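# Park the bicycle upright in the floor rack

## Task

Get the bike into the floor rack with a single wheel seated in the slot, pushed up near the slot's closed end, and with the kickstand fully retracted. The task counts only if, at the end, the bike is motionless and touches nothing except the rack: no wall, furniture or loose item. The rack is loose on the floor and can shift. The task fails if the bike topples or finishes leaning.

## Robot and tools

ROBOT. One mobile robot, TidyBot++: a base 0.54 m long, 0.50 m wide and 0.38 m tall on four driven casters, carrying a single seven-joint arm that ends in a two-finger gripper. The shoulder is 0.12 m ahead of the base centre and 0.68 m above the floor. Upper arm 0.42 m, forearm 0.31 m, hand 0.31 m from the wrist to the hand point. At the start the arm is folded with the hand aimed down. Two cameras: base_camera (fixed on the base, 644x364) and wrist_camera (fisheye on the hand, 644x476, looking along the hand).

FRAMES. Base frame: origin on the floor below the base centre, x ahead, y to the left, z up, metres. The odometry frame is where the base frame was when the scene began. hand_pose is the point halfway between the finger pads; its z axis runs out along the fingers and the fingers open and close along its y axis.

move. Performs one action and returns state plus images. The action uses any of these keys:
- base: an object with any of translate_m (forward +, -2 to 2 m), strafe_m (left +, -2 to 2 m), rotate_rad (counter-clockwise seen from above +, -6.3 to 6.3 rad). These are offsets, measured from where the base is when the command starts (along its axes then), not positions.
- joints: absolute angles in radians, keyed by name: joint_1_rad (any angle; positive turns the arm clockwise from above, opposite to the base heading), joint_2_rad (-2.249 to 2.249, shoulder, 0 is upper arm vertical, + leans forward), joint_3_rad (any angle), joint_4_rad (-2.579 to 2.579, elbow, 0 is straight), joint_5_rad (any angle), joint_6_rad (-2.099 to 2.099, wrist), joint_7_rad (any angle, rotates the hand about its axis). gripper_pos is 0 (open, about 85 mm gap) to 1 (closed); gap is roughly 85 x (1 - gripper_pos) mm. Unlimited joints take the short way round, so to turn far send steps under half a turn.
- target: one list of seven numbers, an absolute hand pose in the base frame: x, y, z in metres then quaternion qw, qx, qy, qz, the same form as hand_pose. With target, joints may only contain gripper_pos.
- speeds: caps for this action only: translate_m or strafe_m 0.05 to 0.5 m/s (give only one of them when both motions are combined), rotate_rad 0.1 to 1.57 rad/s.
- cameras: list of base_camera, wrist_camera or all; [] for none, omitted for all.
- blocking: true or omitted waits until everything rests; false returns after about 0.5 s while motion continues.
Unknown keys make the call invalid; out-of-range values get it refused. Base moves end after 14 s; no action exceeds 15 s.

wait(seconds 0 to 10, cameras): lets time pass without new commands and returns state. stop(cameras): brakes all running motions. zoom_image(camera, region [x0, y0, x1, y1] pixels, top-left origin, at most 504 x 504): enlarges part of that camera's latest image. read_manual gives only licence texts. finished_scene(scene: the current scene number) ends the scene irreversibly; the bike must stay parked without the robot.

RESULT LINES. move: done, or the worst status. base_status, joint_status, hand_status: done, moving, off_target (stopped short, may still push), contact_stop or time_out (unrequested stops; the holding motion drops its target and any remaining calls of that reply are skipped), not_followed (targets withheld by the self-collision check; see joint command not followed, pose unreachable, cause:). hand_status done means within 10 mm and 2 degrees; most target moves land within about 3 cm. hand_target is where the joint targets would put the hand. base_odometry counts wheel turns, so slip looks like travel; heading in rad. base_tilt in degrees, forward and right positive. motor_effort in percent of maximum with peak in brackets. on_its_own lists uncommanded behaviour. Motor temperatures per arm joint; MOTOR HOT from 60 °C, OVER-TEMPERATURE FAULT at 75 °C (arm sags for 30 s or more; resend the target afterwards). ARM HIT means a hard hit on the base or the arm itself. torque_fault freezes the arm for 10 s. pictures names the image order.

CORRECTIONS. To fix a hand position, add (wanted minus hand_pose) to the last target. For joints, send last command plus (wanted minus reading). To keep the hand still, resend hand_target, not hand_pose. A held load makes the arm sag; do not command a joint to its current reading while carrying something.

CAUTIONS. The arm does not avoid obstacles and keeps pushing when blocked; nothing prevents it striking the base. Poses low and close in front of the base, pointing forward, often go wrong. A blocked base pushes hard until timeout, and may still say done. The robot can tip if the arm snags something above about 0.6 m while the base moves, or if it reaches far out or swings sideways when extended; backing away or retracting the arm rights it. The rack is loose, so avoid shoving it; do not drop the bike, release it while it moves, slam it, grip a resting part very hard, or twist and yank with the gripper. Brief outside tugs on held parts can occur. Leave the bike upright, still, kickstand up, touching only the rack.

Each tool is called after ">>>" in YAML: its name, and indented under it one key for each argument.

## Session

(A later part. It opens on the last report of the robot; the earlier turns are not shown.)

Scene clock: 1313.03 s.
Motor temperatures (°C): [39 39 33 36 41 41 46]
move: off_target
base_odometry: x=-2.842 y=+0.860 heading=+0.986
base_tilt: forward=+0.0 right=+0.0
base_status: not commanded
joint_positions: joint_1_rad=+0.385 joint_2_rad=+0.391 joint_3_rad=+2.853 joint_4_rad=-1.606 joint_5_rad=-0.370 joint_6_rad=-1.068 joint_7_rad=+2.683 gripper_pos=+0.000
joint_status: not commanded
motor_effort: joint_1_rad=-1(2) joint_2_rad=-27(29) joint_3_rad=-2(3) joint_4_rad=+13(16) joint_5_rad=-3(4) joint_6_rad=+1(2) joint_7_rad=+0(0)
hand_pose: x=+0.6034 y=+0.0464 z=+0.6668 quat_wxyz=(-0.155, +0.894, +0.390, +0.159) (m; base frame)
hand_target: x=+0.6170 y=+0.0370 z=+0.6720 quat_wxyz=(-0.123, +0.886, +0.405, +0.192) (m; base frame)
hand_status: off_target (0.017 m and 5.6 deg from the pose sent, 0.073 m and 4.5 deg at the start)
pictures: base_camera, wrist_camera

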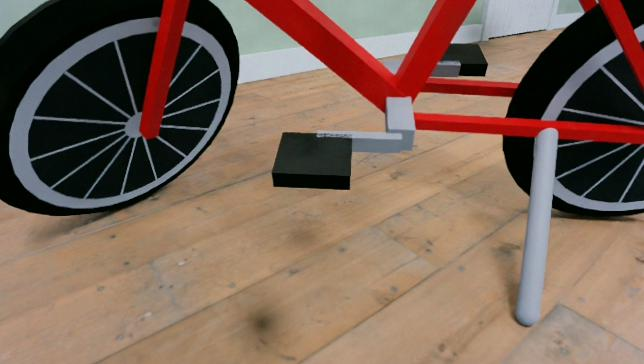

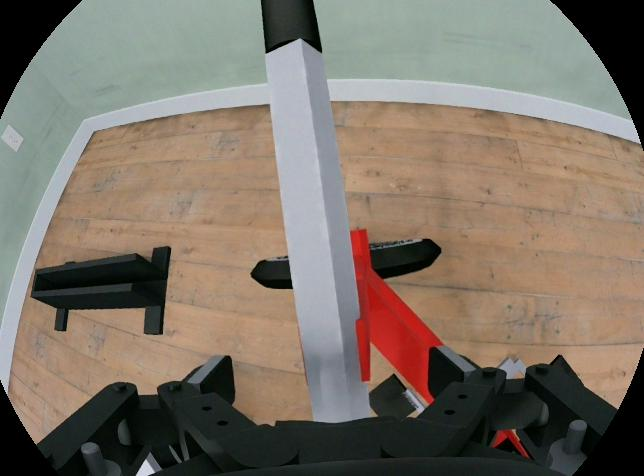

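>>> move:
  target: [0.619, 0.035, 0.674, -0.133, 0.864, 0.451, 0.185]

>>> move:
  joints: {"gripper_pos": 0.7}

Scene clock: 1317.87 s.
Motor temperatures (°C): [39 39 33 36 41 41 46]
move: off_target
base_odometry: x=-2.842 y=+0.860 heading=+0.986
base_tilt: forward=+0.0 right=+0.0
base_status: not commanded
joint_positions: joint_1_rad=+0.408 joint_2_rad=+0.396 joint_3_rad=+2.842 joint_4_rad=-1.585 joint_5_rad=-0.370 joint_6_rad=-1.067 joint_7_rad=+2.755 gripper_pos=+0.000
joint_status: not commanded
motor_effort: joint_1_rad=-1(2) joint_2_rad=-27(28) joint_3_rad=-2(2) joint_4_rad=+14(15) joint_5_rad=-3(3) joint_6_rad=+1(2) joint_7_rad=+0(0)
hand_pose: x=+0.6124 y=+0.0384 z=+0.6721 quat_wxyz=(-0.146, +0.880, +0.416, +0.174) (m; base frame)
hand_target: x=+0.6190 y=+0.0350 z=+0.6740 quat_wxyz=(-0.133, +0.863, +0.451, +0.185) (m; base frame)
hand_status: off_target (0.008 m and 4.8 deg from the pose sent, 0.021 m and 8.7 deg at the start)
pictures: base_camera, wrist_camera

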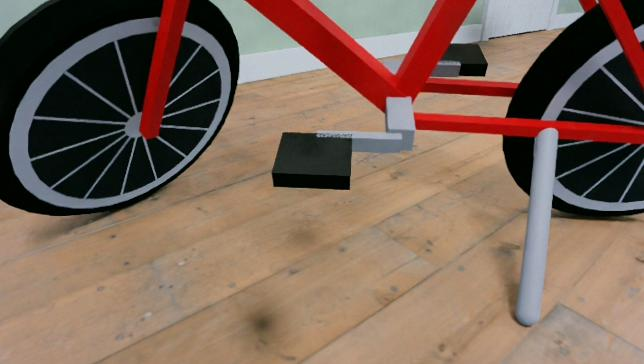

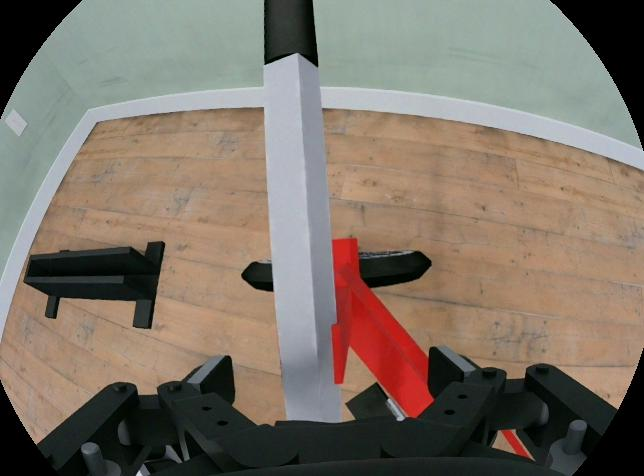

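Scene clock: 1318.83 s.
Motor temperatures (°C): [39 39 33 36 41 41 46]
move: done
base_odometry: x=-2.842 y=+0.860 heading=+0.986
base_tilt: forward=-0.1 right=+0.0
base_status: not commanded
joint_positions: joint_1_rad=+0.410 joint_2_rad=+0.398 joint_3_rad=+2.834 joint_4_rad=-1.583 joint_5_rad=-0.370 joint_6_rad=-1.070 joint_7_rad=+2.756 gripper_pos=+0.697
joint_status: all done
motor_effort: joint_1_rad=+0(3) joint_2_rad=-27(29) joint_3_rad=+0(4) joint_4_rad=+15(17) joint_5_rad=-2(4) joint_6_rad=+1(8) joint_7_rad=+0(0)
hand_pose: x=+0.6121 y=+0.0413 z=+0.6730 quat_wxyz=(-0.148, +0.879, +0.419, +0.174) (m; base frame)
hand_target: x=+0.6190 y=+0.0350 z=+0.6740 quat_wxyz=(-0.133, +0.863, +0.451, +0.185) (m; base frame)
hand_status: not commanded
pictures: base_camera, wrist_camera

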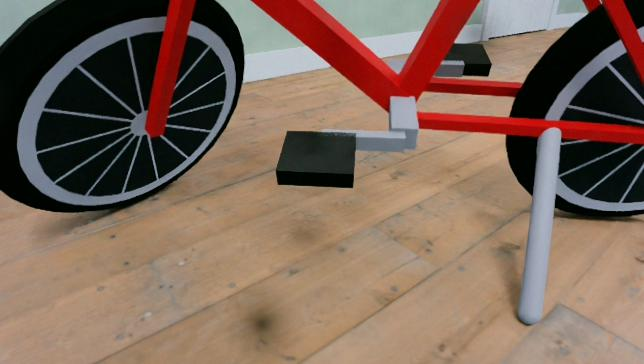

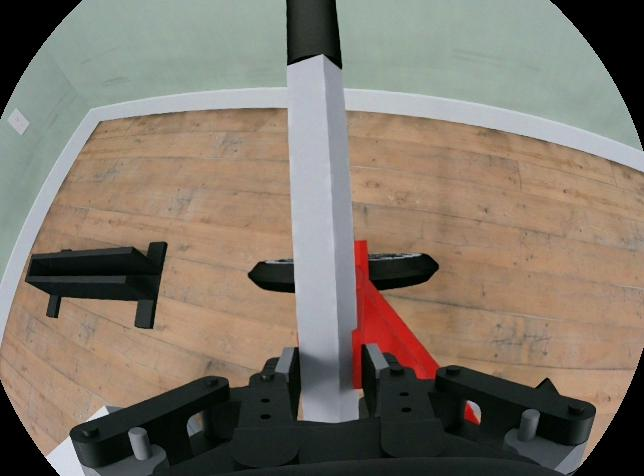

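>>> move:
  joints: {"gripper_pos": 1.0}
  cameras: []

>>> move:
  target: [0.619, 0.035, 0.674, -0.151, 0.914, 0.335, 0.162]

>>> move:
  target: [0.619, 0.035, 0.674, -0.166, 0.954, 0.209, 0.138]

Scene clock: 1341.97 s.
Motor temperatures (°C): [39 39 33 36 41 41 46]
move: off_target
base_odometry: x=-2.842 y=+0.860 heading=+0.986
base_tilt: forward=-0.1 right=-0.1
base_status: not commanded
joint_positions: joint_1_rad=+0.410 joint_2_rad=+0.397 joint_3_rad=+2.834 joint_4_rad=-1.583 joint_5_rad=-0.370 joint_6_rad=-1.070 joint_7_rad=+2.756 gripper_pos=+0.739
joint_status: gripper_pos off_target (ended at +0.739, target +1.000)
motor_effort: joint_1_rad=-1(2) joint_2_rad=-26(27) joint_3_rad=-1(2) joint_4_rad=+15(16) joint_5_rad=-3(3) joint_6_rad=+3(4) joint_7_rad=+0(0)
hand_pose: x=+0.6122 y=+0.0411 z=+0.6734 quat_wxyz=(-0.147, +0.879, +0.419, +0.175) (m; base frame)
hand_target: x=+0.6190 y=+0.0350 z=+0.6740 quat_wxyz=(-0.133, +0.863, +0.451, +0.185) (m; base frame)
hand_status: not commanded
pictures: none
No camera images: "cameras" was empty.

Scene clock: 1342.77 s.
Motor temperatures (°C): [39 39 33 36 41 41 46]
move: off_target
base_odometry: x=-2.842 y=+0.860 heading=+0.986
base_tilt: forward=+0.0 right=+0.0
base_status: not commanded
joint_positions: joint_1_rad=+0.374 joint_2_rad=+0.390 joint_3_rad=+2.874 joint_4_rad=-1.583 joint_5_rad=-0.370 joint_6_rad=-1.070 joint_7_rad=+2.632 gripper_pos=+0.739
joint_status: not commanded
motor_effort: joint_1_rad=+0(1) joint_2_rad=-24(26) joint_3_rad=+0(2) joint_4_rad=+14(16) joint_5_rad=-1(4) joint_6_rad=+5(7) joint_7_rad=-1(1)
hand_pose: x=+0.6127 y=+0.0401 z=+0.6729 quat_wxyz=(-0.150, +0.905, +0.365, +0.163) (m; base frame)
hand_target: x=+0.6190 y=+0.0350 z=+0.6740 quat_wxyz=(-0.151, +0.916, +0.336, +0.162) (m; base frame)
hand_status: off_target (0.008 m and 3.6 deg from the pose sent, 0.009 m and 10.6 deg at the start)
pictures: base_camera, wrist_camera

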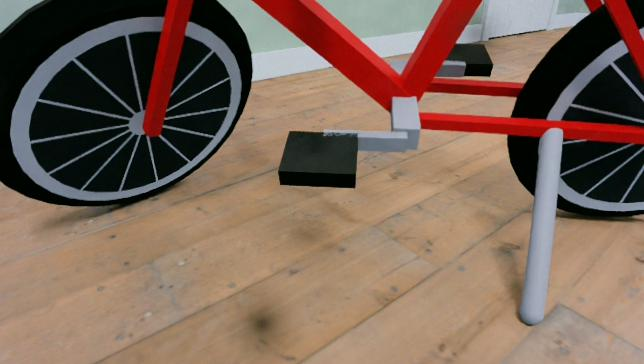

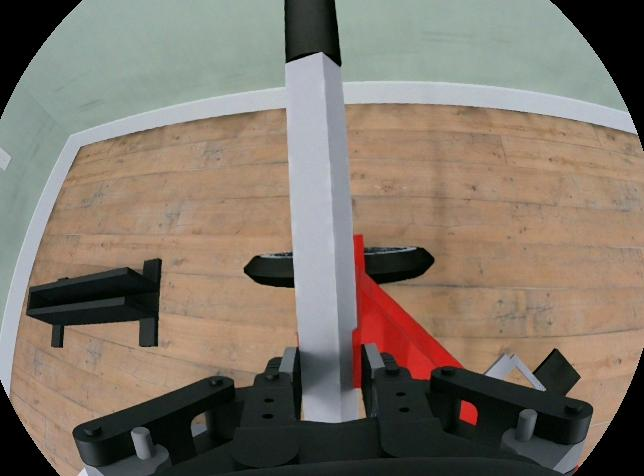

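Scene clock: 1343.83 s.
Motor temperatures (°C): [39 39 33 36 41 41 46]
move: off_target
base_odometry: x=-2.842 y=+0.860 heading=+0.986
base_tilt: forward=+0.0 right=+0.0
base_status: not commanded
joint_positions: joint_1_rad=+0.320 joint_2_rad=+0.380 joint_3_rad=+2.931 joint_4_rad=-1.583 joint_5_rad=-0.370 joint_6_rad=-1.071 joint_7_rad=+2.400 gripper_pos=+0.739
joint_status: not commanded
motor_effort: joint_1_rad=+0(1) joint_2_rad=-22(24) joint_3_rad=+1(3) joint_4_rad=+15(15) joint_5_rad=-1(2) joint_6_rad=+7(8) joint_7_rad=-2(2)
hand_pose: x=+0.6130 y=+0.0408 z=+0.6726 quat_wxyz=(-0.157, +0.942, +0.261, +0.141) (m; base frame)
hand_target: x=+0.6190 y=+0.0350 z=+0.6740 quat_wxyz=(-0.166, +0.954, +0.209, +0.138) (m; base frame)
hand_status: off_target (0.008 m and 6.2 deg from the pose sent, 0.008 m and 19.0 deg at the start)
pictures: base_camera, wrist_camera

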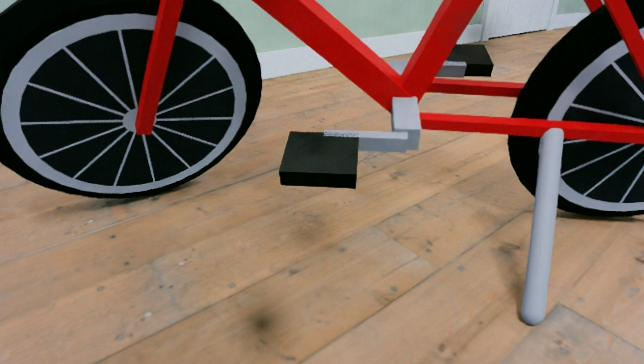

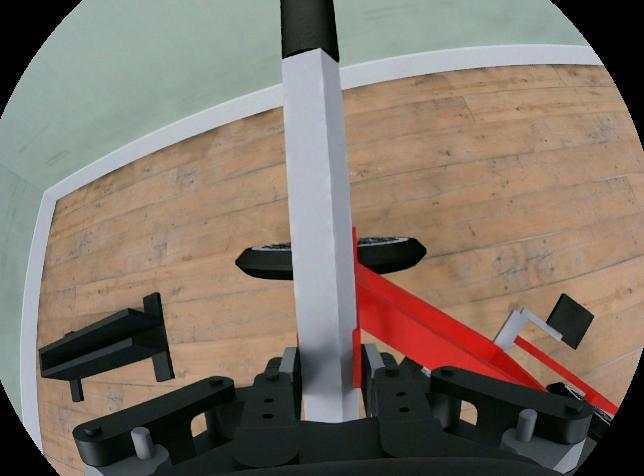

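>>> move:
  target: [0.619, 0.035, 0.674, -0.183, 0.972, 0.107, 0.119]
  cameras: []

>>> move:
  target: [0.619, 0.035, 0.674, -0.192, 0.975, -0.035, 0.092]

Scene clock: 1353.03 s.
Motor temperatures (°C): [39 39 33 36 41 41 46]
move: off_target
base_odometry: x=-2.842 y=+0.860 heading=+0.986
base_tilt: forward=-0.1 right=+0.0
base_status: not commanded
joint_positions: joint_1_rad=+0.289 joint_2_rad=+0.376 joint_3_rad=+2.967 joint_4_rad=-1.583 joint_5_rad=-0.377 joint_6_rad=-1.072 joint_7_rad=+2.207 gripper_pos=+0.739
joint_status: not commanded
motor_effort: joint_1_rad=+1(1) joint_2_rad=-21(22) joint_3_rad=+2(3) joint_4_rad=+13(15) joint_5_rad=+0(2) joint_6_rad=+6(9) joint_7_rad=-2(3)
hand_pose: x=+0.6137 y=+0.0409 z=+0.6728 quat_wxyz=(-0.166, +0.964, +0.167, +0.126) (m; base frame)
hand_target: x=+0.6190 y=+0.0350 z=+0.6740 quat_wxyz=(-0.183, +0.970, +0.107, +0.119) (m; base frame)
hand_status: off_target (0.008 m and 7.2 deg from the pose sent, 0.008 m and 18.4 deg at the start)
pictures: none
No camera images: "cameras" was empty.

Scene clock: 1354.10 s.
Motor temperatures (°C): [39 39 33 36 41 41 46]
move: off_target
base_odometry: x=-2.842 y=+0.860 heading=+0.986
base_tilt: forward=-0.1 right=-0.1
base_status: not commanded
joint_positions: joint_1_rad=+0.239 joint_2_rad=+0.369 joint_3_rad=+3.026 joint_4_rad=-1.580 joint_5_rad=-0.384 joint_6_rad=-1.072 joint_7_rad=+1.934 gripper_pos=+0.739
joint_status: not commanded
motor_effort: joint_1_rad=+2(2) joint_2_rad=-22(22) joint_3_rad=+3(4) joint_4_rad=+13(14) joint_5_rad=+0(1) joint_6_rad=+4(7) joint_7_rad=-2(3)
hand_pose: x=+0.6161 y=+0.0397 z=+0.6739 quat_wxyz=(-0.173, +0.979, +0.031, +0.104) (m; base frame)
hand_target: x=+0.6190 y=+0.0350 z=+0.6740 quat_wxyz=(-0.192, +0.976, -0.035, +0.092) (m; base frame)
hand_status: off_target (0.006 m and 8.0 deg from the pose sent, 0.008 m and 23.7 deg at the start)
pictures: base_camera, wrist_camera

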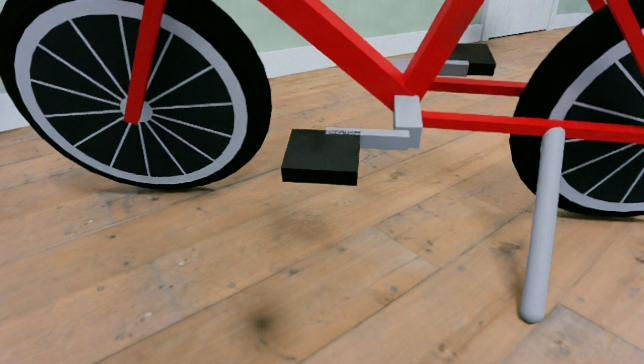

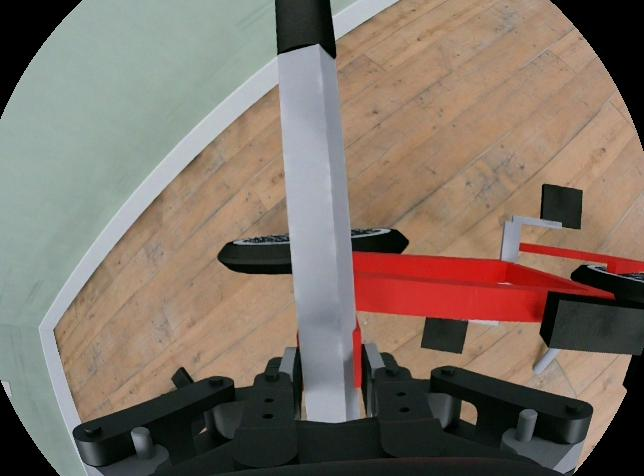

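>>> move:
  target: [0.619, 0.035, 0.674, -0.199, 0.968, -0.120, 0.075]

Scene clock: 1362.93 s.
Motor temperatures (°C): [39 39 33 36 41 41 46]
move: off_target
base_odometry: x=-2.842 y=+0.860 heading=+0.986
base_tilt: forward=-0.1 right=-0.1
base_status: not commanded
joint_positions: joint_1_rad=+0.215 joint_2_rad=+0.367 joint_3_rad=+3.060 joint_4_rad=-1.577 joint_5_rad=-0.396 joint_6_rad=-1.072 joint_7_rad=+1.763 gripper_pos=+0.739
joint_status: not commanded
motor_effort: joint_1_rad=+2(3) joint_2_rad=-24(25) joint_3_rad=+3(4) joint_4_rad=+13(14) joint_5_rad=+0(1) joint_6_rad=+3(6) joint_7_rad=-2(3)
hand_pose: x=+0.6186 y=+0.0382 z=+0.6748 quat_wxyz=(-0.180, +0.978, -0.058, +0.092) (m; base frame)
hand_target: x=+0.6190 y=+0.0350 z=+0.6740 quat_wxyz=(-0.199, +0.970, -0.120, +0.075) (m; base frame)
hand_status: off_target (0.003 m and 7.7 deg from the pose sent, 0.006 m and 18.0 deg at the start)
pictures: base_camera, wrist_camera

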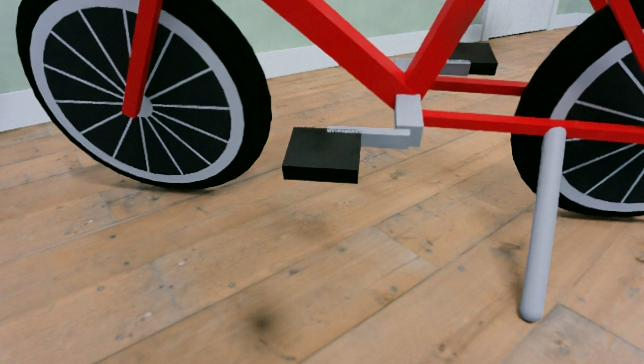

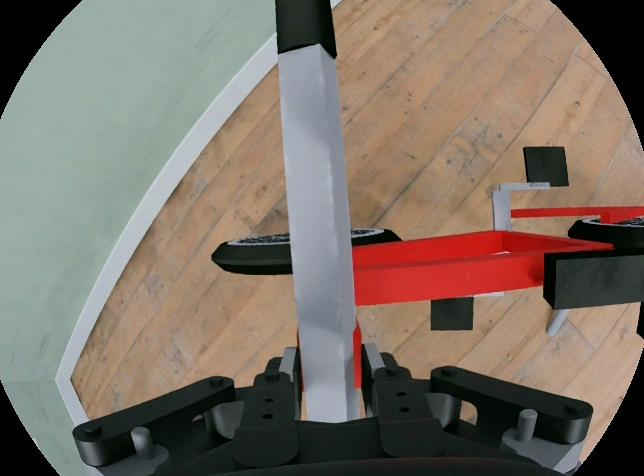

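>>> move:
  joints: {"gripper_pos": 0.6}
  cameras: []

>>> move:
  joints: {"gripper_pos": 0.0}
  cameras: []

>>> move:
  target: [0.59, -0.02, 0.80, -0.199, 0.968, -0.120, 0.075]

Scene clock: 1377.47 s.
Motor temperatures (°C): [39 39 33 36 41 41 46]
move: done
base_odometry: x=-2.842 y=+0.860 heading=+0.986
base_tilt: forward=-0.1 right=+0.1
base_status: not commanded
joint_positions: joint_1_rad=+0.210 joint_2_rad=+0.373 joint_3_rad=+3.065 joint_4_rad=-1.577 joint_5_rad=-0.397 joint_6_rad=-1.072 joint_7_rad=+1.753 gripper_pos=+0.599
joint_status: all done
motor_effort: joint_1_rad=+3(5) joint_2_rad=-26(29) joint_3_rad=+3(5) joint_4_rad=+15(18) joint_5_rad=+0(3) joint_6_rad=+3(6) joint_7_rad=+0(2)
hand_pose: x=+0.6185 y=+0.0387 z=+0.6716 quat_wxyz=(-0.180, +0.978, -0.063, +0.087) (m; base frame)
hand_target: x=+0.6190 y=+0.0350 z=+0.6740 quat_wxyz=(-0.199, +0.970, -0.120, +0.075) (m; base frame)
hand_status: not commanded
pictures: none
No camera images: "cameras" was empty.

Scene clock: 1378.33 s.
Motor temperatures (°C): [39 39 33 36 41 41 46]
move: done
base_odometry: x=-2.842 y=+0.860 heading=+0.986
base_tilt: forward=-0.1 right=+0.1
base_status: not commanded
joint_positions: joint_1_rad=+0.212 joint_2_rad=+0.373 joint_3_rad=+3.077 joint_4_rad=-1.577 joint_5_rad=-0.397 joint_6_rad=-1.072 joint_7_rad=+1.752 gripper_pos=+0.000
joint_status: all done
motor_effort: joint_1_rad=-1(2) joint_2_rad=-28(28) joint_3_rad=+1(2) joint_4_rad=+14(16) joint_5_rad=-3(3) joint_6_rad=+0(4) joint_7_rad=+0(1)
hand_pose: x=+0.6191 y=+0.0316 z=+0.6709 quat_wxyz=(-0.178, +0.978, -0.070, +0.088) (m; base frame)
hand_target: x=+0.6190 y=+0.0350 z=+0.6740 quat_wxyz=(-0.199, +0.970, -0.120, +0.075) (m; base frame)
hand_status: not commanded
pictures: none
No camera images: "cameras" was empty.

Scene clock: 1380.00 s.
Motor temperatures (°C): [39 39 33 36 41 41 46]
move: off_target
base_odometry: x=-2.842 y=+0.860 heading=+0.986
base_tilt: forward=+0.0 right=+0.0
base_status: not commanded
joint_positions: joint_1_rad=+0.287 joint_2_rad=+0.298 joint_3_rad=+3.161 joint_4_rad=-1.317 joint_5_rad=-0.397 joint_6_rad=-1.421 joint_7_rad=+1.749 gripper_pos=+0.000
joint_status: not commanded
motor_effort: joint_1_rad=-1(2) joint_2_rad=-27(30) joint_3_rad=+1(2) joint_4_rad=+16(16) joint_5_rad=-3(3) joint_6_rad=+1(2) joint_7_rad=+0(0)
hand_pose: x=+0.6051 y=-0.0269 z=+0.7838 quat_wxyz=(-0.175, +0.976, -0.081, +0.097) (m; base frame)
hand_target: x=+0.5900 y=-0.0200 z=+0.8000 quat_wxyz=(-0.199, +0.970, -0.120, +0.075) (m; base frame)
hand_status: off_target (0.023 m and 5.8 deg from the pose sent, 0.142 m and 6.5 deg at the start)
pictures: base_camera, wrist_camera

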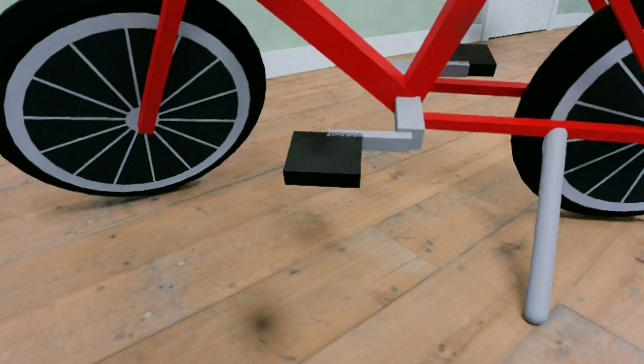

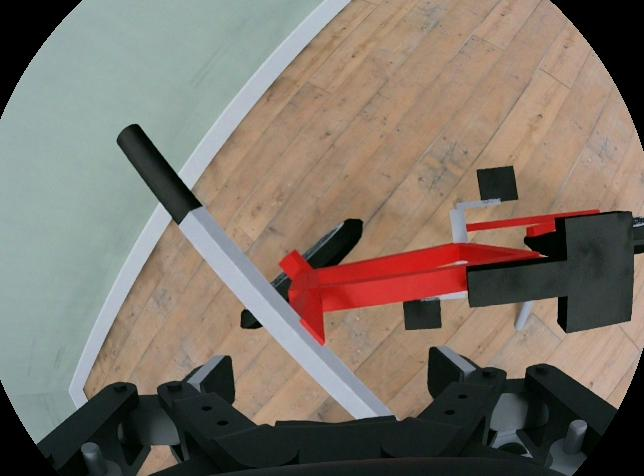

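>>> move:
  target: [0.44, 0.0, 0.86, 0.0, 1.0, 0.0, 0.0]
  cameras: []

>>> move:
  base: {"translate_m": -0.331, "strafe_m": 0.428, "rotate_rad": 0.585}

Scene clock: 1395.73 s.
Motor temperatures (°C): [39 39 33 36 41 41 46]
move: off_target
base_odometry: x=-2.842 y=+0.860 heading=+0.986
base_tilt: forward=-0.1 right=+0.0
base_status: not commanded
joint_positions: joint_1_rad=-0.009 joint_2_rad=+0.044 joint_3_rad=+3.164 joint_4_rad=-1.317 joint_5_rad=-0.076 joint_6_rad=-1.715 joint_7_rad=+1.655 gripper_pos=+0.000
joint_status: not commanded
motor_effort: joint_1_rad=-1(2) joint_2_rad=-17(28) joint_3_rad=+1(3) joint_4_rad=+14(16) joint_5_rad=-1(4) joint_6_rad=+0(2) joint_7_rad=+0(0)
hand_pose: x=+0.4657 y=+0.0201 z=+0.8578 quat_wxyz=(-0.035, +0.998, +0.042, +0.034) (m; base frame)
hand_target: x=+0.4400 y=+0.0000 z=+0.8600 quat_wxyz=(+0.000, +1.000, +0.000, +0.000) (m; base frame)
hand_status: off_target (0.033 m and 7.4 deg from the pose sent, 0.184 m and 25.0 deg at the start)
pictures: none
No camera images: "cameras" was empty.

Scene clock: 1398.30 s.
Motor temperatures (°C): [39 39 33 36 41 41 46]
move: done
base_odometry: x=-3.382 y=+0.820 heading=+1.572
base_tilt: forward=-0.1 right=+0.0
base_status: done
joint_positions: joint_1_rad=-0.022 joint_2_rad=+0.044 joint_3_rad=+3.166 joint_4_rad=-1.317 joint_5_rad=-0.063 joint_6_rad=-1.717 joint_7_rad=+1.654 gripper_pos=+0.000
joint_status: not commanded
motor_effort: joint_1_rad=-1(4) joint_2_rad=-17(21) joint_3_rad=+2(3) joint_4_rad=+16(16) joint_5_rad=+0(2) joint_6_rad=+1(2) joint_7_rad=+0(0)
hand_pose: x=+0.4649 y=+0.0202 z=+0.8575 quat_wxyz=(-0.029, +0.998, +0.046, +0.033) (m; base frame)
hand_target: x=+0.4400 y=+0.0000 z=+0.8600 quat_wxyz=(+0.000, +1.000, +0.000, +0.000) (m; base frame)
hand_status: not commanded
pictures: base_camera, wrist_camera

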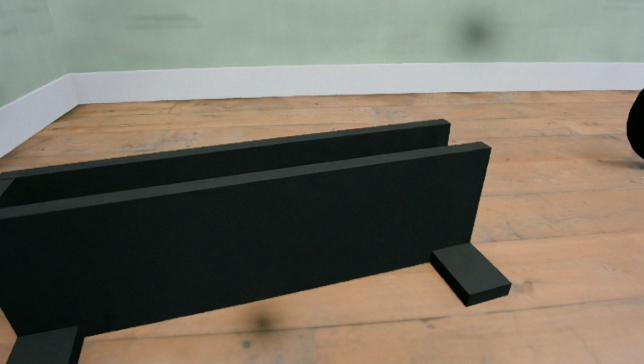

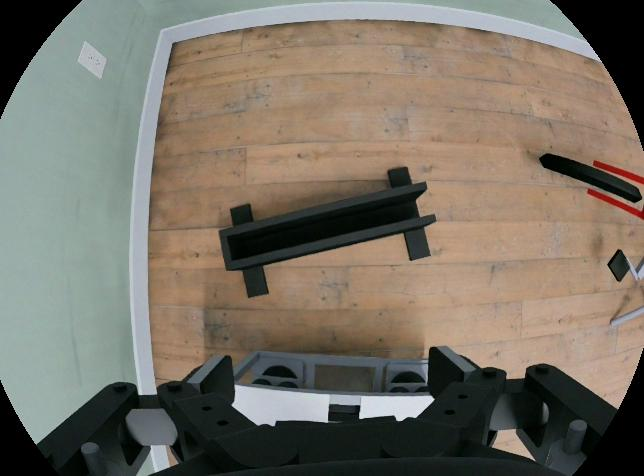

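>>> zoom_image:
  camera: "wrist_camera"
  region: [200, 150, 460, 310]

Scaled by 1.938.

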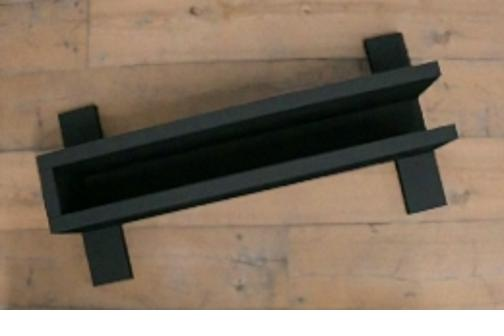

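>>> move:
  target: [0.596, 0.012, 0.32, 0.0, 0.8105, -0.5857, 0.0]
  joints: {"gripper_pos": 0.4}

Scene clock: 1426.50 s.
Motor temperatures (°C): [39 38 33 36 41 41 46]
move: off_target
base_odometry: x=-3.382 y=+0.820 heading=+1.572
base_tilt: forward=+0.0 right=+0.0
base_status: not commanded
joint_positions: joint_1_rad=-0.179 joint_2_rad=+0.978 joint_3_rad=+3.385 joint_4_rad=-1.724 joint_5_rad=-0.423 joint_6_rad=-0.549 joint_7_rad=+0.804 gripper_pos=+0.400
joint_status: all done
motor_effort: joint_1_rad=+0(2) joint_2_rad=-36(38) joint_3_rad=+4(5) joint_4_rad=+5(15) joint_5_rad=+0(1) joint_6_rad=+0(2) joint_7_rad=+0(0)
hand_pose: x=+0.5871 y=+0.0166 z=+0.3267 quat_wxyz=(+0.009, +0.851, -0.524, -0.026) (m; base frame)
hand_target: x=+0.5960 y=+0.0120 z=+0.3200 quat_wxyz=(+0.000, +0.811, -0.586, +0.000) (m; base frame)
hand_status: off_target (0.012 m and 9.1 deg from the pose sent, 0.553 m and 77.1 deg at the start)
pictures: base_camera, wrist_camera

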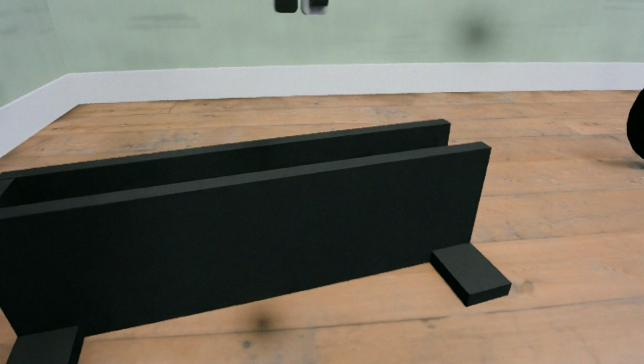

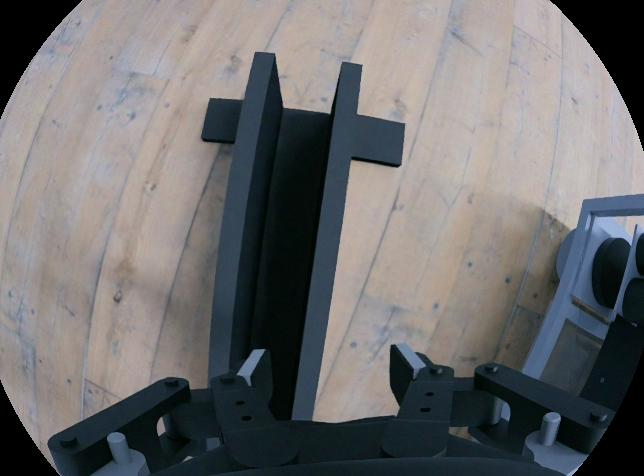

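>>> move:
  target: [0.601, 0.014, 0.20, -0.009, 0.7677, -0.6408, 0.026]

Scene clock: 1433.53 s.
Motor temperatures (°C): [39 38 33 36 41 41 46]
move: off_target
base_odometry: x=-3.382 y=+0.820 heading=+1.572
base_tilt: forward=+0.0 right=+0.1
base_status: not commanded
joint_positions: joint_1_rad=-0.167 joint_2_rad=+1.248 joint_3_rad=+3.329 joint_4_rad=-1.712 joint_5_rad=-0.626 joint_6_rad=-0.291 joint_7_rad=+0.803 gripper_pos=+0.400
joint_status: not commanded
motor_effort: joint_1_rad=-1(1) joint_2_rad=-36(39) joint_3_rad=+4(5) joint_4_rad=+1(6) joint_5_rad=+0(1) joint_6_rad=+0(1) joint_7_rad=+0(0)
hand_pose: x=+0.5618 y=+0.0155 z=+0.1979 quat_wxyz=(+0.020, +0.803, -0.595, -0.016) (m; base frame)
hand_target: x=+0.6010 y=+0.0140 z=+0.2000 quat_wxyz=(-0.009, +0.767, -0.641, +0.026) (m; base frame)
hand_status: off_target (0.039 m and 8.8 deg from the pose sent, 0.127 m and 17.7 deg at the start)
pictures: base_camera, wrist_camera

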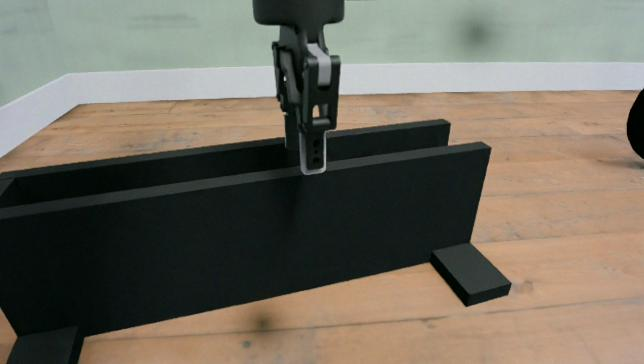

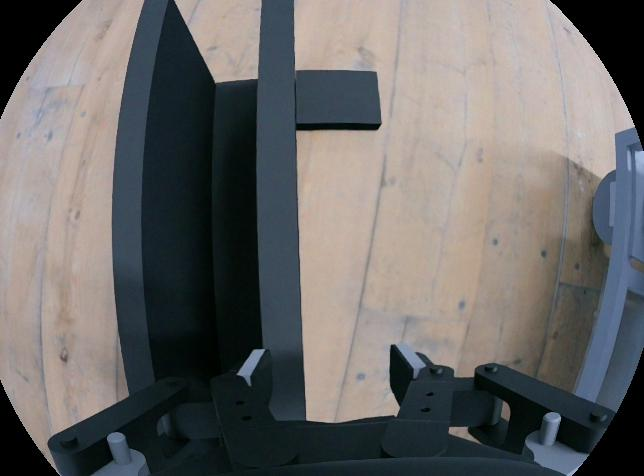

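>>> move:
  target: [0.629, 0.02, 0.20, -0.009, 0.7677, -0.6408, 0.026]

Scene clock: 1437.13 s.
Motor temperatures (°C): [39 38 33 36 41 41 46]
move: off_target
base_odometry: x=-3.382 y=+0.820 heading=+1.572
base_tilt: forward=-0.1 right=+0.0
base_status: not commanded
joint_positions: joint_1_rad=-0.181 joint_2_rad=+1.257 joint_3_rad=+3.349 joint_4_rad=-1.602 joint_5_rad=-0.628 joint_6_rad=-0.290 joint_7_rad=+0.752 gripper_pos=+0.400
joint_status: not commanded
motor_effort: joint_1_rad=+0(1) joint_2_rad=-39(39) joint_3_rad=+4(5) joint_4_rad=+3(5) joint_5_rad=+0(1) joint_6_rad=+0(2) joint_7_rad=+0(0)
hand_pose: x=+0.6262 y=+0.0182 z=+0.2031 quat_wxyz=(-0.008, +0.796, -0.605, +0.028) (m; base frame)
hand_target: x=+0.6290 y=+0.0200 z=+0.2000 quat_wxyz=(-0.009, +0.767, -0.641, +0.026) (m; base frame)
hand_status: off_target (0.005 m and 5.2 deg from the pose sent, 0.067 m and 8.8 deg at the start)
pictures: base_camera, wrist_camera

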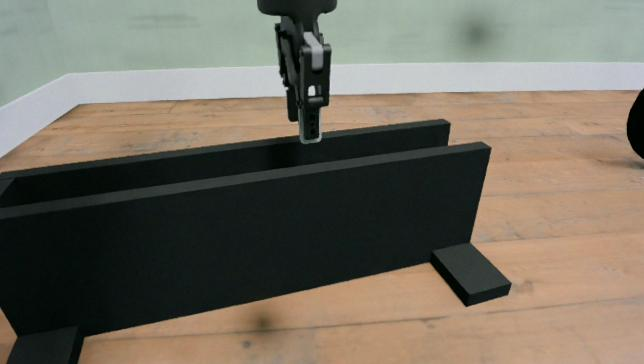

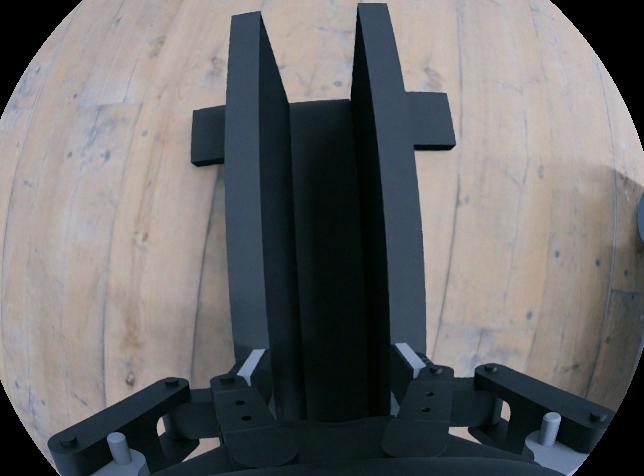

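>>> move:
  target: [0.596, 0.016, 0.20, -0.006, 0.775, -0.632, 0.015]

Scene clock: 1441.03 s.
Motor temperatures (°C): [39 38 33 36 41 41 46]
move: off_target
base_odometry: x=-3.382 y=+0.820 heading=+1.572
base_tilt: forward=-0.1 right=+0.0
base_status: not commanded
joint_positions: joint_1_rad=-0.162 joint_2_rad=+1.257 joint_3_rad=+3.327 joint_4_rad=-1.666 joint_5_rad=-0.628 joint_6_rad=-0.288 joint_7_rad=+0.752 gripper_pos=+0.400
joint_status: not commanded
motor_effort: joint_1_rad=-1(1) joint_2_rad=-37(39) joint_3_rad=+3(4) joint_4_rad=+2(4) joint_5_rad=+1(1) joint_6_rad=+0(2) joint_7_rad=+0(0)
hand_pose: x=+0.5868 y=+0.0162 z=+0.1966 quat_wxyz=(+0.007, +0.788, -0.615, -0.001) (m; base frame)
hand_target: x=+0.5960 y=+0.0160 z=+0.2000 quat_wxyz=(-0.006, +0.775, -0.632, +0.015) (m; base frame)
hand_status: off_target (0.010 m and 3.4 deg from the pose sent, 0.030 m and 4.2 deg at the start)
pictures: base_camera, wrist_camera

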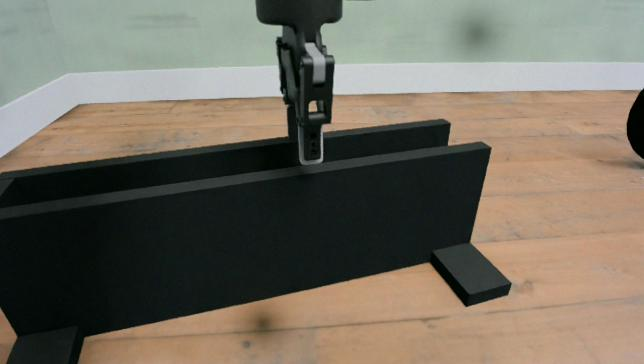

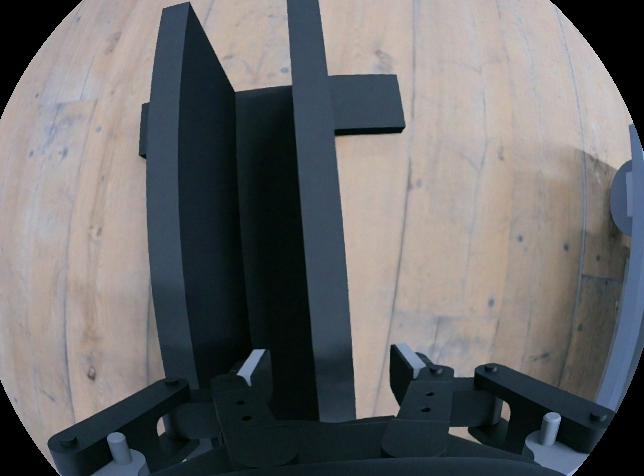

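>>> move:
  target: [0.598, 0.016, 0.138, -0.006, 0.7965, -0.6046, 0.015]

Scene clock: 1447.83 s.
Motor temperatures (°C): [39 38 33 36 41 41 46]
move: off_target
base_odometry: x=-3.382 y=+0.820 heading=+1.572
base_tilt: forward=+0.0 right=+0.0
base_status: not commanded
joint_positions: joint_1_rad=-0.134 joint_2_rad=+1.385 joint_3_rad=+3.286 joint_4_rad=-1.604 joint_5_rad=-0.628 joint_6_rad=-0.255 joint_7_rad=+0.759 gripper_pos=+0.400
joint_status: not commanded
motor_effort: joint_1_rad=-1(1) joint_2_rad=-37(39) joint_3_rad=+3(4) joint_4_rad=+1(3) joint_5_rad=+0(1) joint_6_rad=+0(2) joint_7_rad=+0(0)
hand_pose: x=+0.5656 y=+0.0184 z=+0.1393 quat_wxyz=(+0.016, +0.789, -0.614, -0.021) (m; base frame)
hand_target: x=+0.5980 y=+0.0160 z=+0.1380 quat_wxyz=(-0.006, +0.796, -0.605, +0.015) (m; base frame)
hand_status: off_target (0.033 m and 5.1 deg from the pose sent, 0.060 m and 2.8 deg at the start)
pictures: base_camera, wrist_camera

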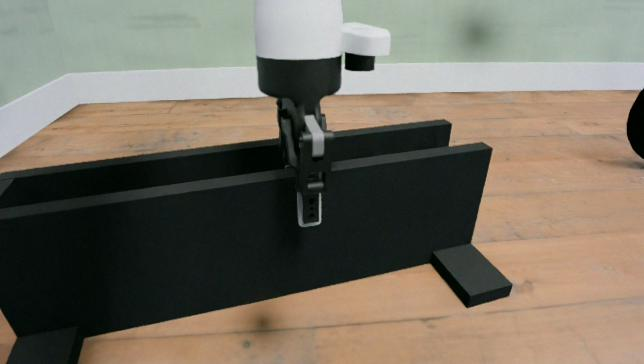

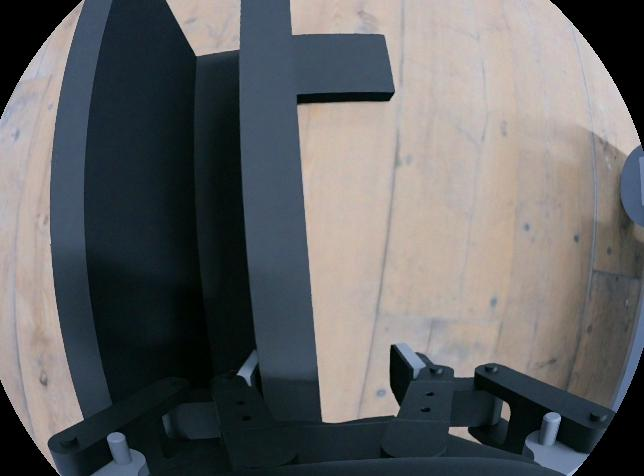

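>>> move:
  joints: {"gripper_pos": 0.72}

>>> move:
  joints: {"gripper_pos": 1.0}

Scene clock: 1451.50 s.
Motor temperatures (°C): [39 38 33 36 41 41 46]
move: done
base_odometry: x=-3.382 y=+0.820 heading=+1.572
base_tilt: forward=+0.0 right=+0.0
base_status: not commanded
joint_positions: joint_1_rad=-0.134 joint_2_rad=+1.384 joint_3_rad=+3.281 joint_4_rad=-1.587 joint_5_rad=-0.628 joint_6_rad=-0.246 joint_7_rad=+0.759 gripper_pos=+0.720
joint_status: all done
motor_effort: joint_1_rad=+1(1) joint_2_rad=-34(37) joint_3_rad=+4(5) joint_4_rad=-1(3) joint_5_rad=+1(1) joint_6_rad=-2(2) joint_7_rad=+0(0)
hand_pose: x=+0.5786 y=+0.0212 z=+0.1402 quat_wxyz=(+0.007, +0.790, -0.613, -0.012) (m; base frame)
hand_target: x=+0.5980 y=+0.0160 z=+0.1380 quat_wxyz=(-0.006, +0.796, -0.605, +0.015) (m; base frame)
hand_status: not commanded
pictures: base_camera, wrist_camera

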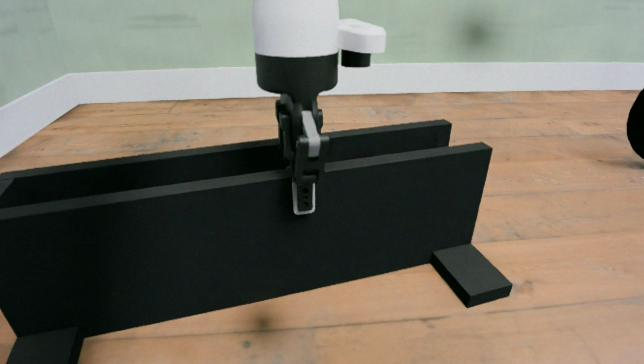

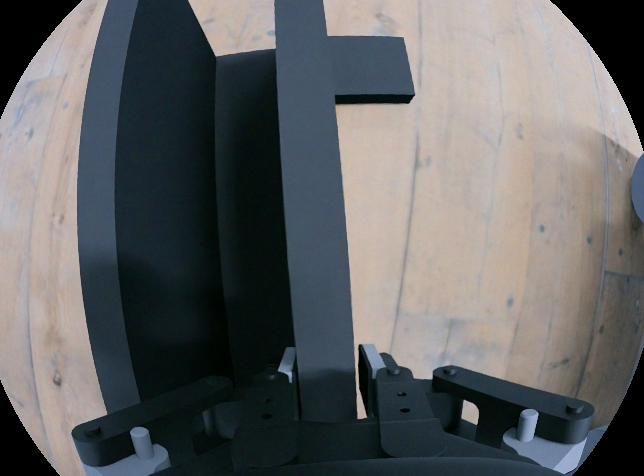

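Scene clock: 1452.17 s.
Motor temperatures (°C): [39 38 33 36 41 41 46]
move: off_target
base_odometry: x=-3.382 y=+0.820 heading=+1.572
base_tilt: forward=+0.0 right=+0.0
base_status: not commanded
joint_positions: joint_1_rad=-0.134 joint_2_rad=+1.383 joint_3_rad=+3.281 joint_4_rad=-1.586 joint_5_rad=-0.628 joint_6_rad=-0.245 joint_7_rad=+0.762 gripper_pos=+0.808
joint_status: gripper_pos off_target (ended at +0.808, target +1.000)
motor_effort: joint_1_rad=+0(1) joint_2_rad=-35(35) joint_3_rad=+3(5) joint_4_rad=+1(3) joint_5_rad=+0(1) joint_6_rad=-1(2) joint_7_rad=-1(1)
hand_pose: x=+0.5798 y=+0.0213 z=+0.1408 quat_wxyz=(+0.007, +0.791, -0.612, -0.011) (m; base frame)
hand_target: x=+0.5980 y=+0.0160 z=+0.1380 quat_wxyz=(-0.006, +0.796, -0.605, +0.015) (m; base frame)
hand_status: not commanded
pictures: base_camera, wrist_camera

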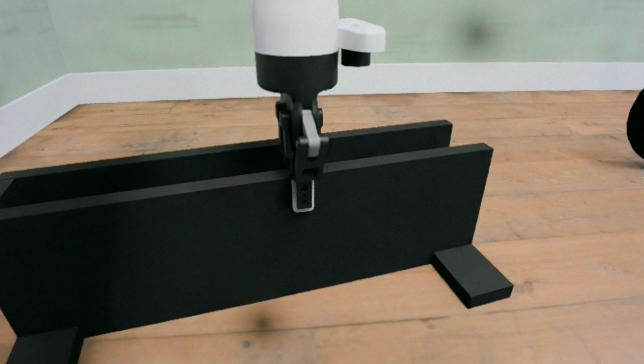

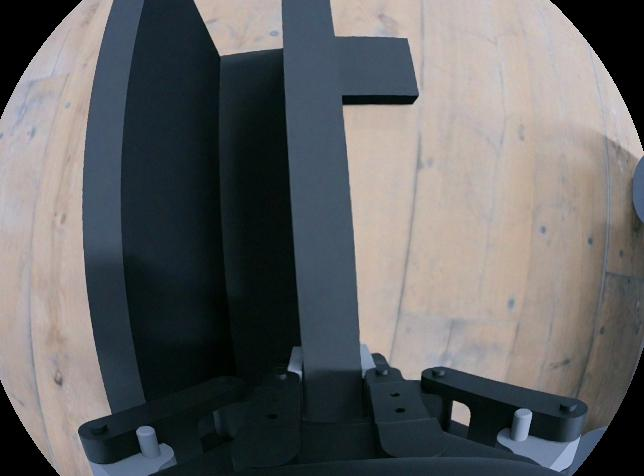

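>>> move:
  base: {"translate_m": 0.219, "strafe_m": 0.067, "rotate_rad": -0.242}
  speeds: {"translate_m": 0.12, "rotate_rad": 0.13}

Scene clock: 1469.33 s.
Motor temperatures (°C): [39 39 33 36 41 41 46]
move: done
base_odometry: x=-3.449 y=+1.040 heading=+1.329
base_tilt: forward=-0.1 right=+0.0
base_status: done
joint_positions: joint_1_rad=-0.129 joint_2_rad=+1.382 joint_3_rad=+3.272 joint_4_rad=-1.586 joint_5_rad=-0.628 joint_6_rad=-0.239 joint_7_rad=+0.763 gripper_pos=+0.808
joint_status: not commanded
motor_effort: joint_1_rad=+0(3) joint_2_rad=-36(36) joint_3_rad=+3(5) joint_4_rad=+1(5) joint_5_rad=+0(1) joint_6_rad=-2(3) joint_7_rad=-1(2)
hand_pose: x=+0.5814 y=+0.0233 z=+0.1409 quat_wxyz=(+0.003, +0.790, -0.613, -0.011) (m; base frame)
hand_target: x=+0.5980 y=+0.0160 z=+0.1380 quat_wxyz=(-0.006, +0.796, -0.605, +0.015) (m; base frame)
hand_status: not commanded
pictures: base_camera, wrist_camera

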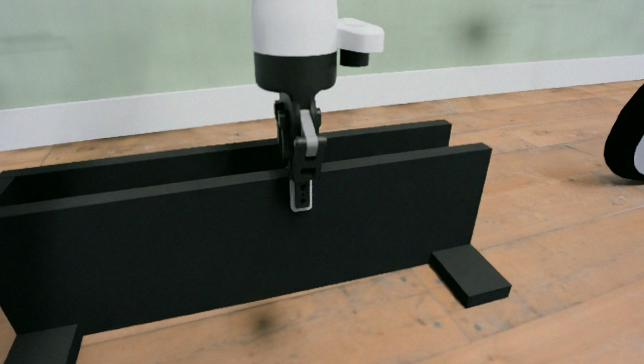

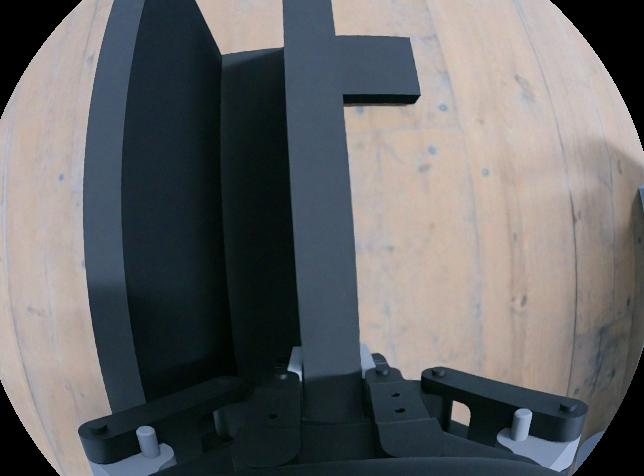

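>>> move:
  base: {"translate_m": 0.197, "strafe_m": 0.118, "rotate_rad": -0.242}
  speeds: {"translate_m": 0.15, "rotate_rad": 0.16}
  cameras: ["base_camera"]

>>> move:
  base: {"translate_m": 0.163, "strafe_m": 0.161, "rotate_rad": -0.242}
  speeds: {"translate_m": 0.15, "rotate_rad": 0.16}
  cameras: ["base_camera"]

Scene clock: 1476.77 s.
Motor temperatures (°C): [39 39 33 36 41 41 46]
move: done
base_odometry: x=-3.517 y=+1.259 heading=+1.086
base_tilt: forward=+0.0 right=-0.1
base_status: done
joint_positions: joint_1_rad=-0.126 joint_2_rad=+1.382 joint_3_rad=+3.268 joint_4_rad=-1.586 joint_5_rad=-0.628 joint_6_rad=-0.236 joint_7_rad=+0.766 gripper_pos=+0.808
joint_status: not commanded
motor_effort: joint_1_rad=+0(3) joint_2_rad=-35(37) joint_3_rad=+4(7) joint_4_rad=+0(5) joint_5_rad=+1(1) joint_6_rad=-2(3) joint_7_rad=+0(2)
hand_pose: x=+0.5821 y=+0.0239 z=+0.1409 quat_wxyz=(+0.001, +0.790, -0.613, -0.011) (m; base frame)
hand_target: x=+0.5980 y=+0.0160 z=+0.1380 quat_wxyz=(-0.006, +0.796, -0.605, +0.015) (m; base frame)
hand_status: not commanded
pictures: base_camera

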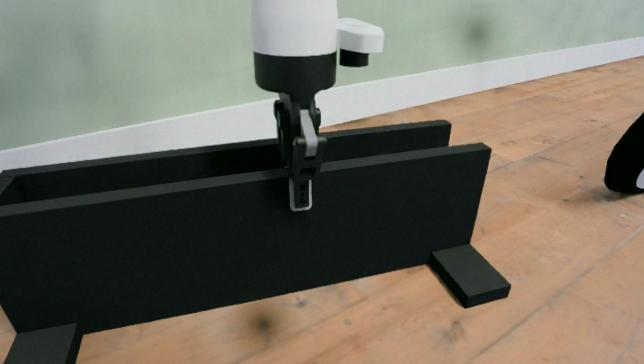

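Scene clock: 1478.93 s.
Motor temperatures (°C): [39 39 33 36 41 41 46]
move: done
base_odometry: x=-3.583 y=+1.479 heading=+0.843
base_tilt: forward=-0.1 right=+0.0
base_status: done
joint_positions: joint_1_rad=-0.122 joint_2_rad=+1.382 joint_3_rad=+3.274 joint_4_rad=-1.587 joint_5_rad=-0.628 joint_6_rad=-0.234 joint_7_rad=+0.768 gripper_pos=+0.808
joint_status: not commanded
motor_effort: joint_1_rad=-1(4) joint_2_rad=-35(38) joint_3_rad=+2(6) joint_4_rad=+2(6) joint_5_rad=-1(2) joint_6_rad=+0(3) joint_7_rad=-1(2)
hand_pose: x=+0.5826 y=+0.0182 z=+0.1409 quat_wxyz=(+0.003, +0.789, -0.614, -0.008) (m; base frame)
hand_target: x=+0.5980 y=+0.0160 z=+0.1380 quat_wxyz=(-0.006, +0.796, -0.605, +0.015) (m; base frame)
hand_status: not commanded
pictures: base_camera

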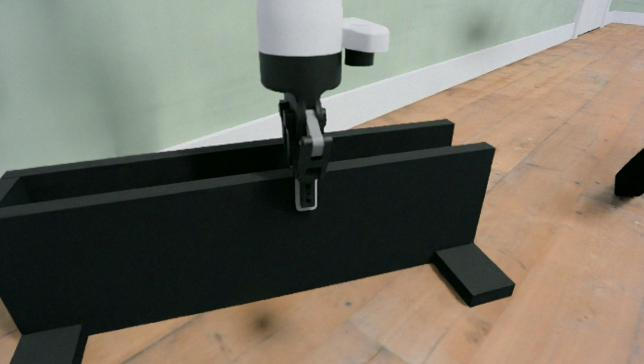

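>>> move:
  base: {"translate_m": 0.117, "strafe_m": 0.195, "rotate_rad": -0.237}
  speeds: {"translate_m": 0.15, "rotate_rad": 0.16}

Scene clock: 1483.87 s.
Motor temperatures (°C): [39 39 33 36 41 41 46]
move: done
base_odometry: x=-3.651 y=+1.695 heading=+0.606
base_tilt: forward=-0.1 right=+0.0
base_status: done
joint_positions: joint_1_rad=-0.094 joint_2_rad=+1.366 joint_3_rad=+3.365 joint_4_rad=-1.689 joint_5_rad=-0.566 joint_6_rad=-0.234 joint_7_rad=+0.886 gripper_pos=+0.808
joint_status: not commanded
motor_effort: joint_1_rad=-7(9) joint_2_rad=-27(37) joint_3_rad=-13(16) joint_4_rad=+21(24) joint_5_rad=-23(24) joint_6_rad=+10(11) joint_7_rad=-19(19)
hand_pose: x=+0.5305 y=-0.0569 z=+0.1508 quat_wxyz=(+0.069, +0.821, -0.567, -0.014) (m; base frame)
hand_target: x=+0.5980 y=+0.0160 z=+0.1380 quat_wxyz=(-0.006, +0.796, -0.605, +0.015) (m; base frame)
hand_status: not commanded
pictures: base_camera, wrist_camera

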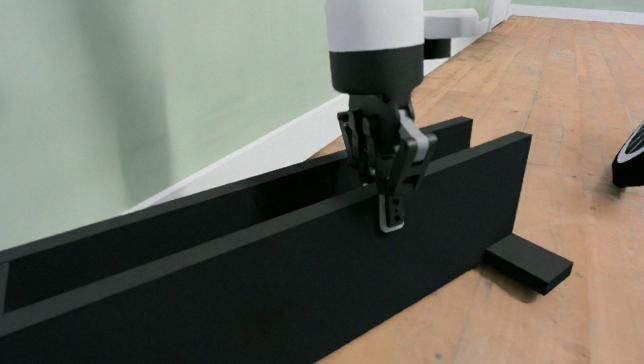

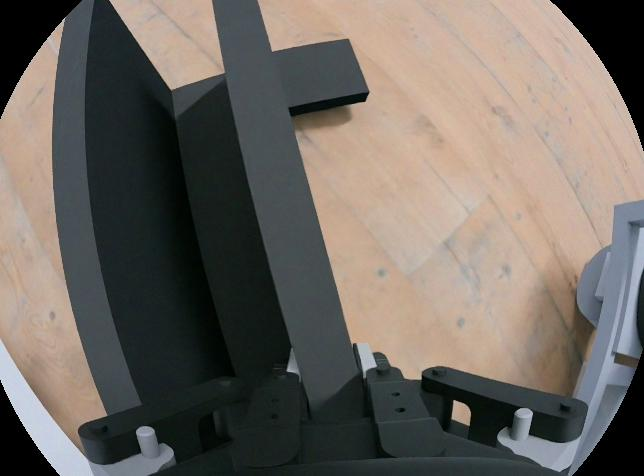

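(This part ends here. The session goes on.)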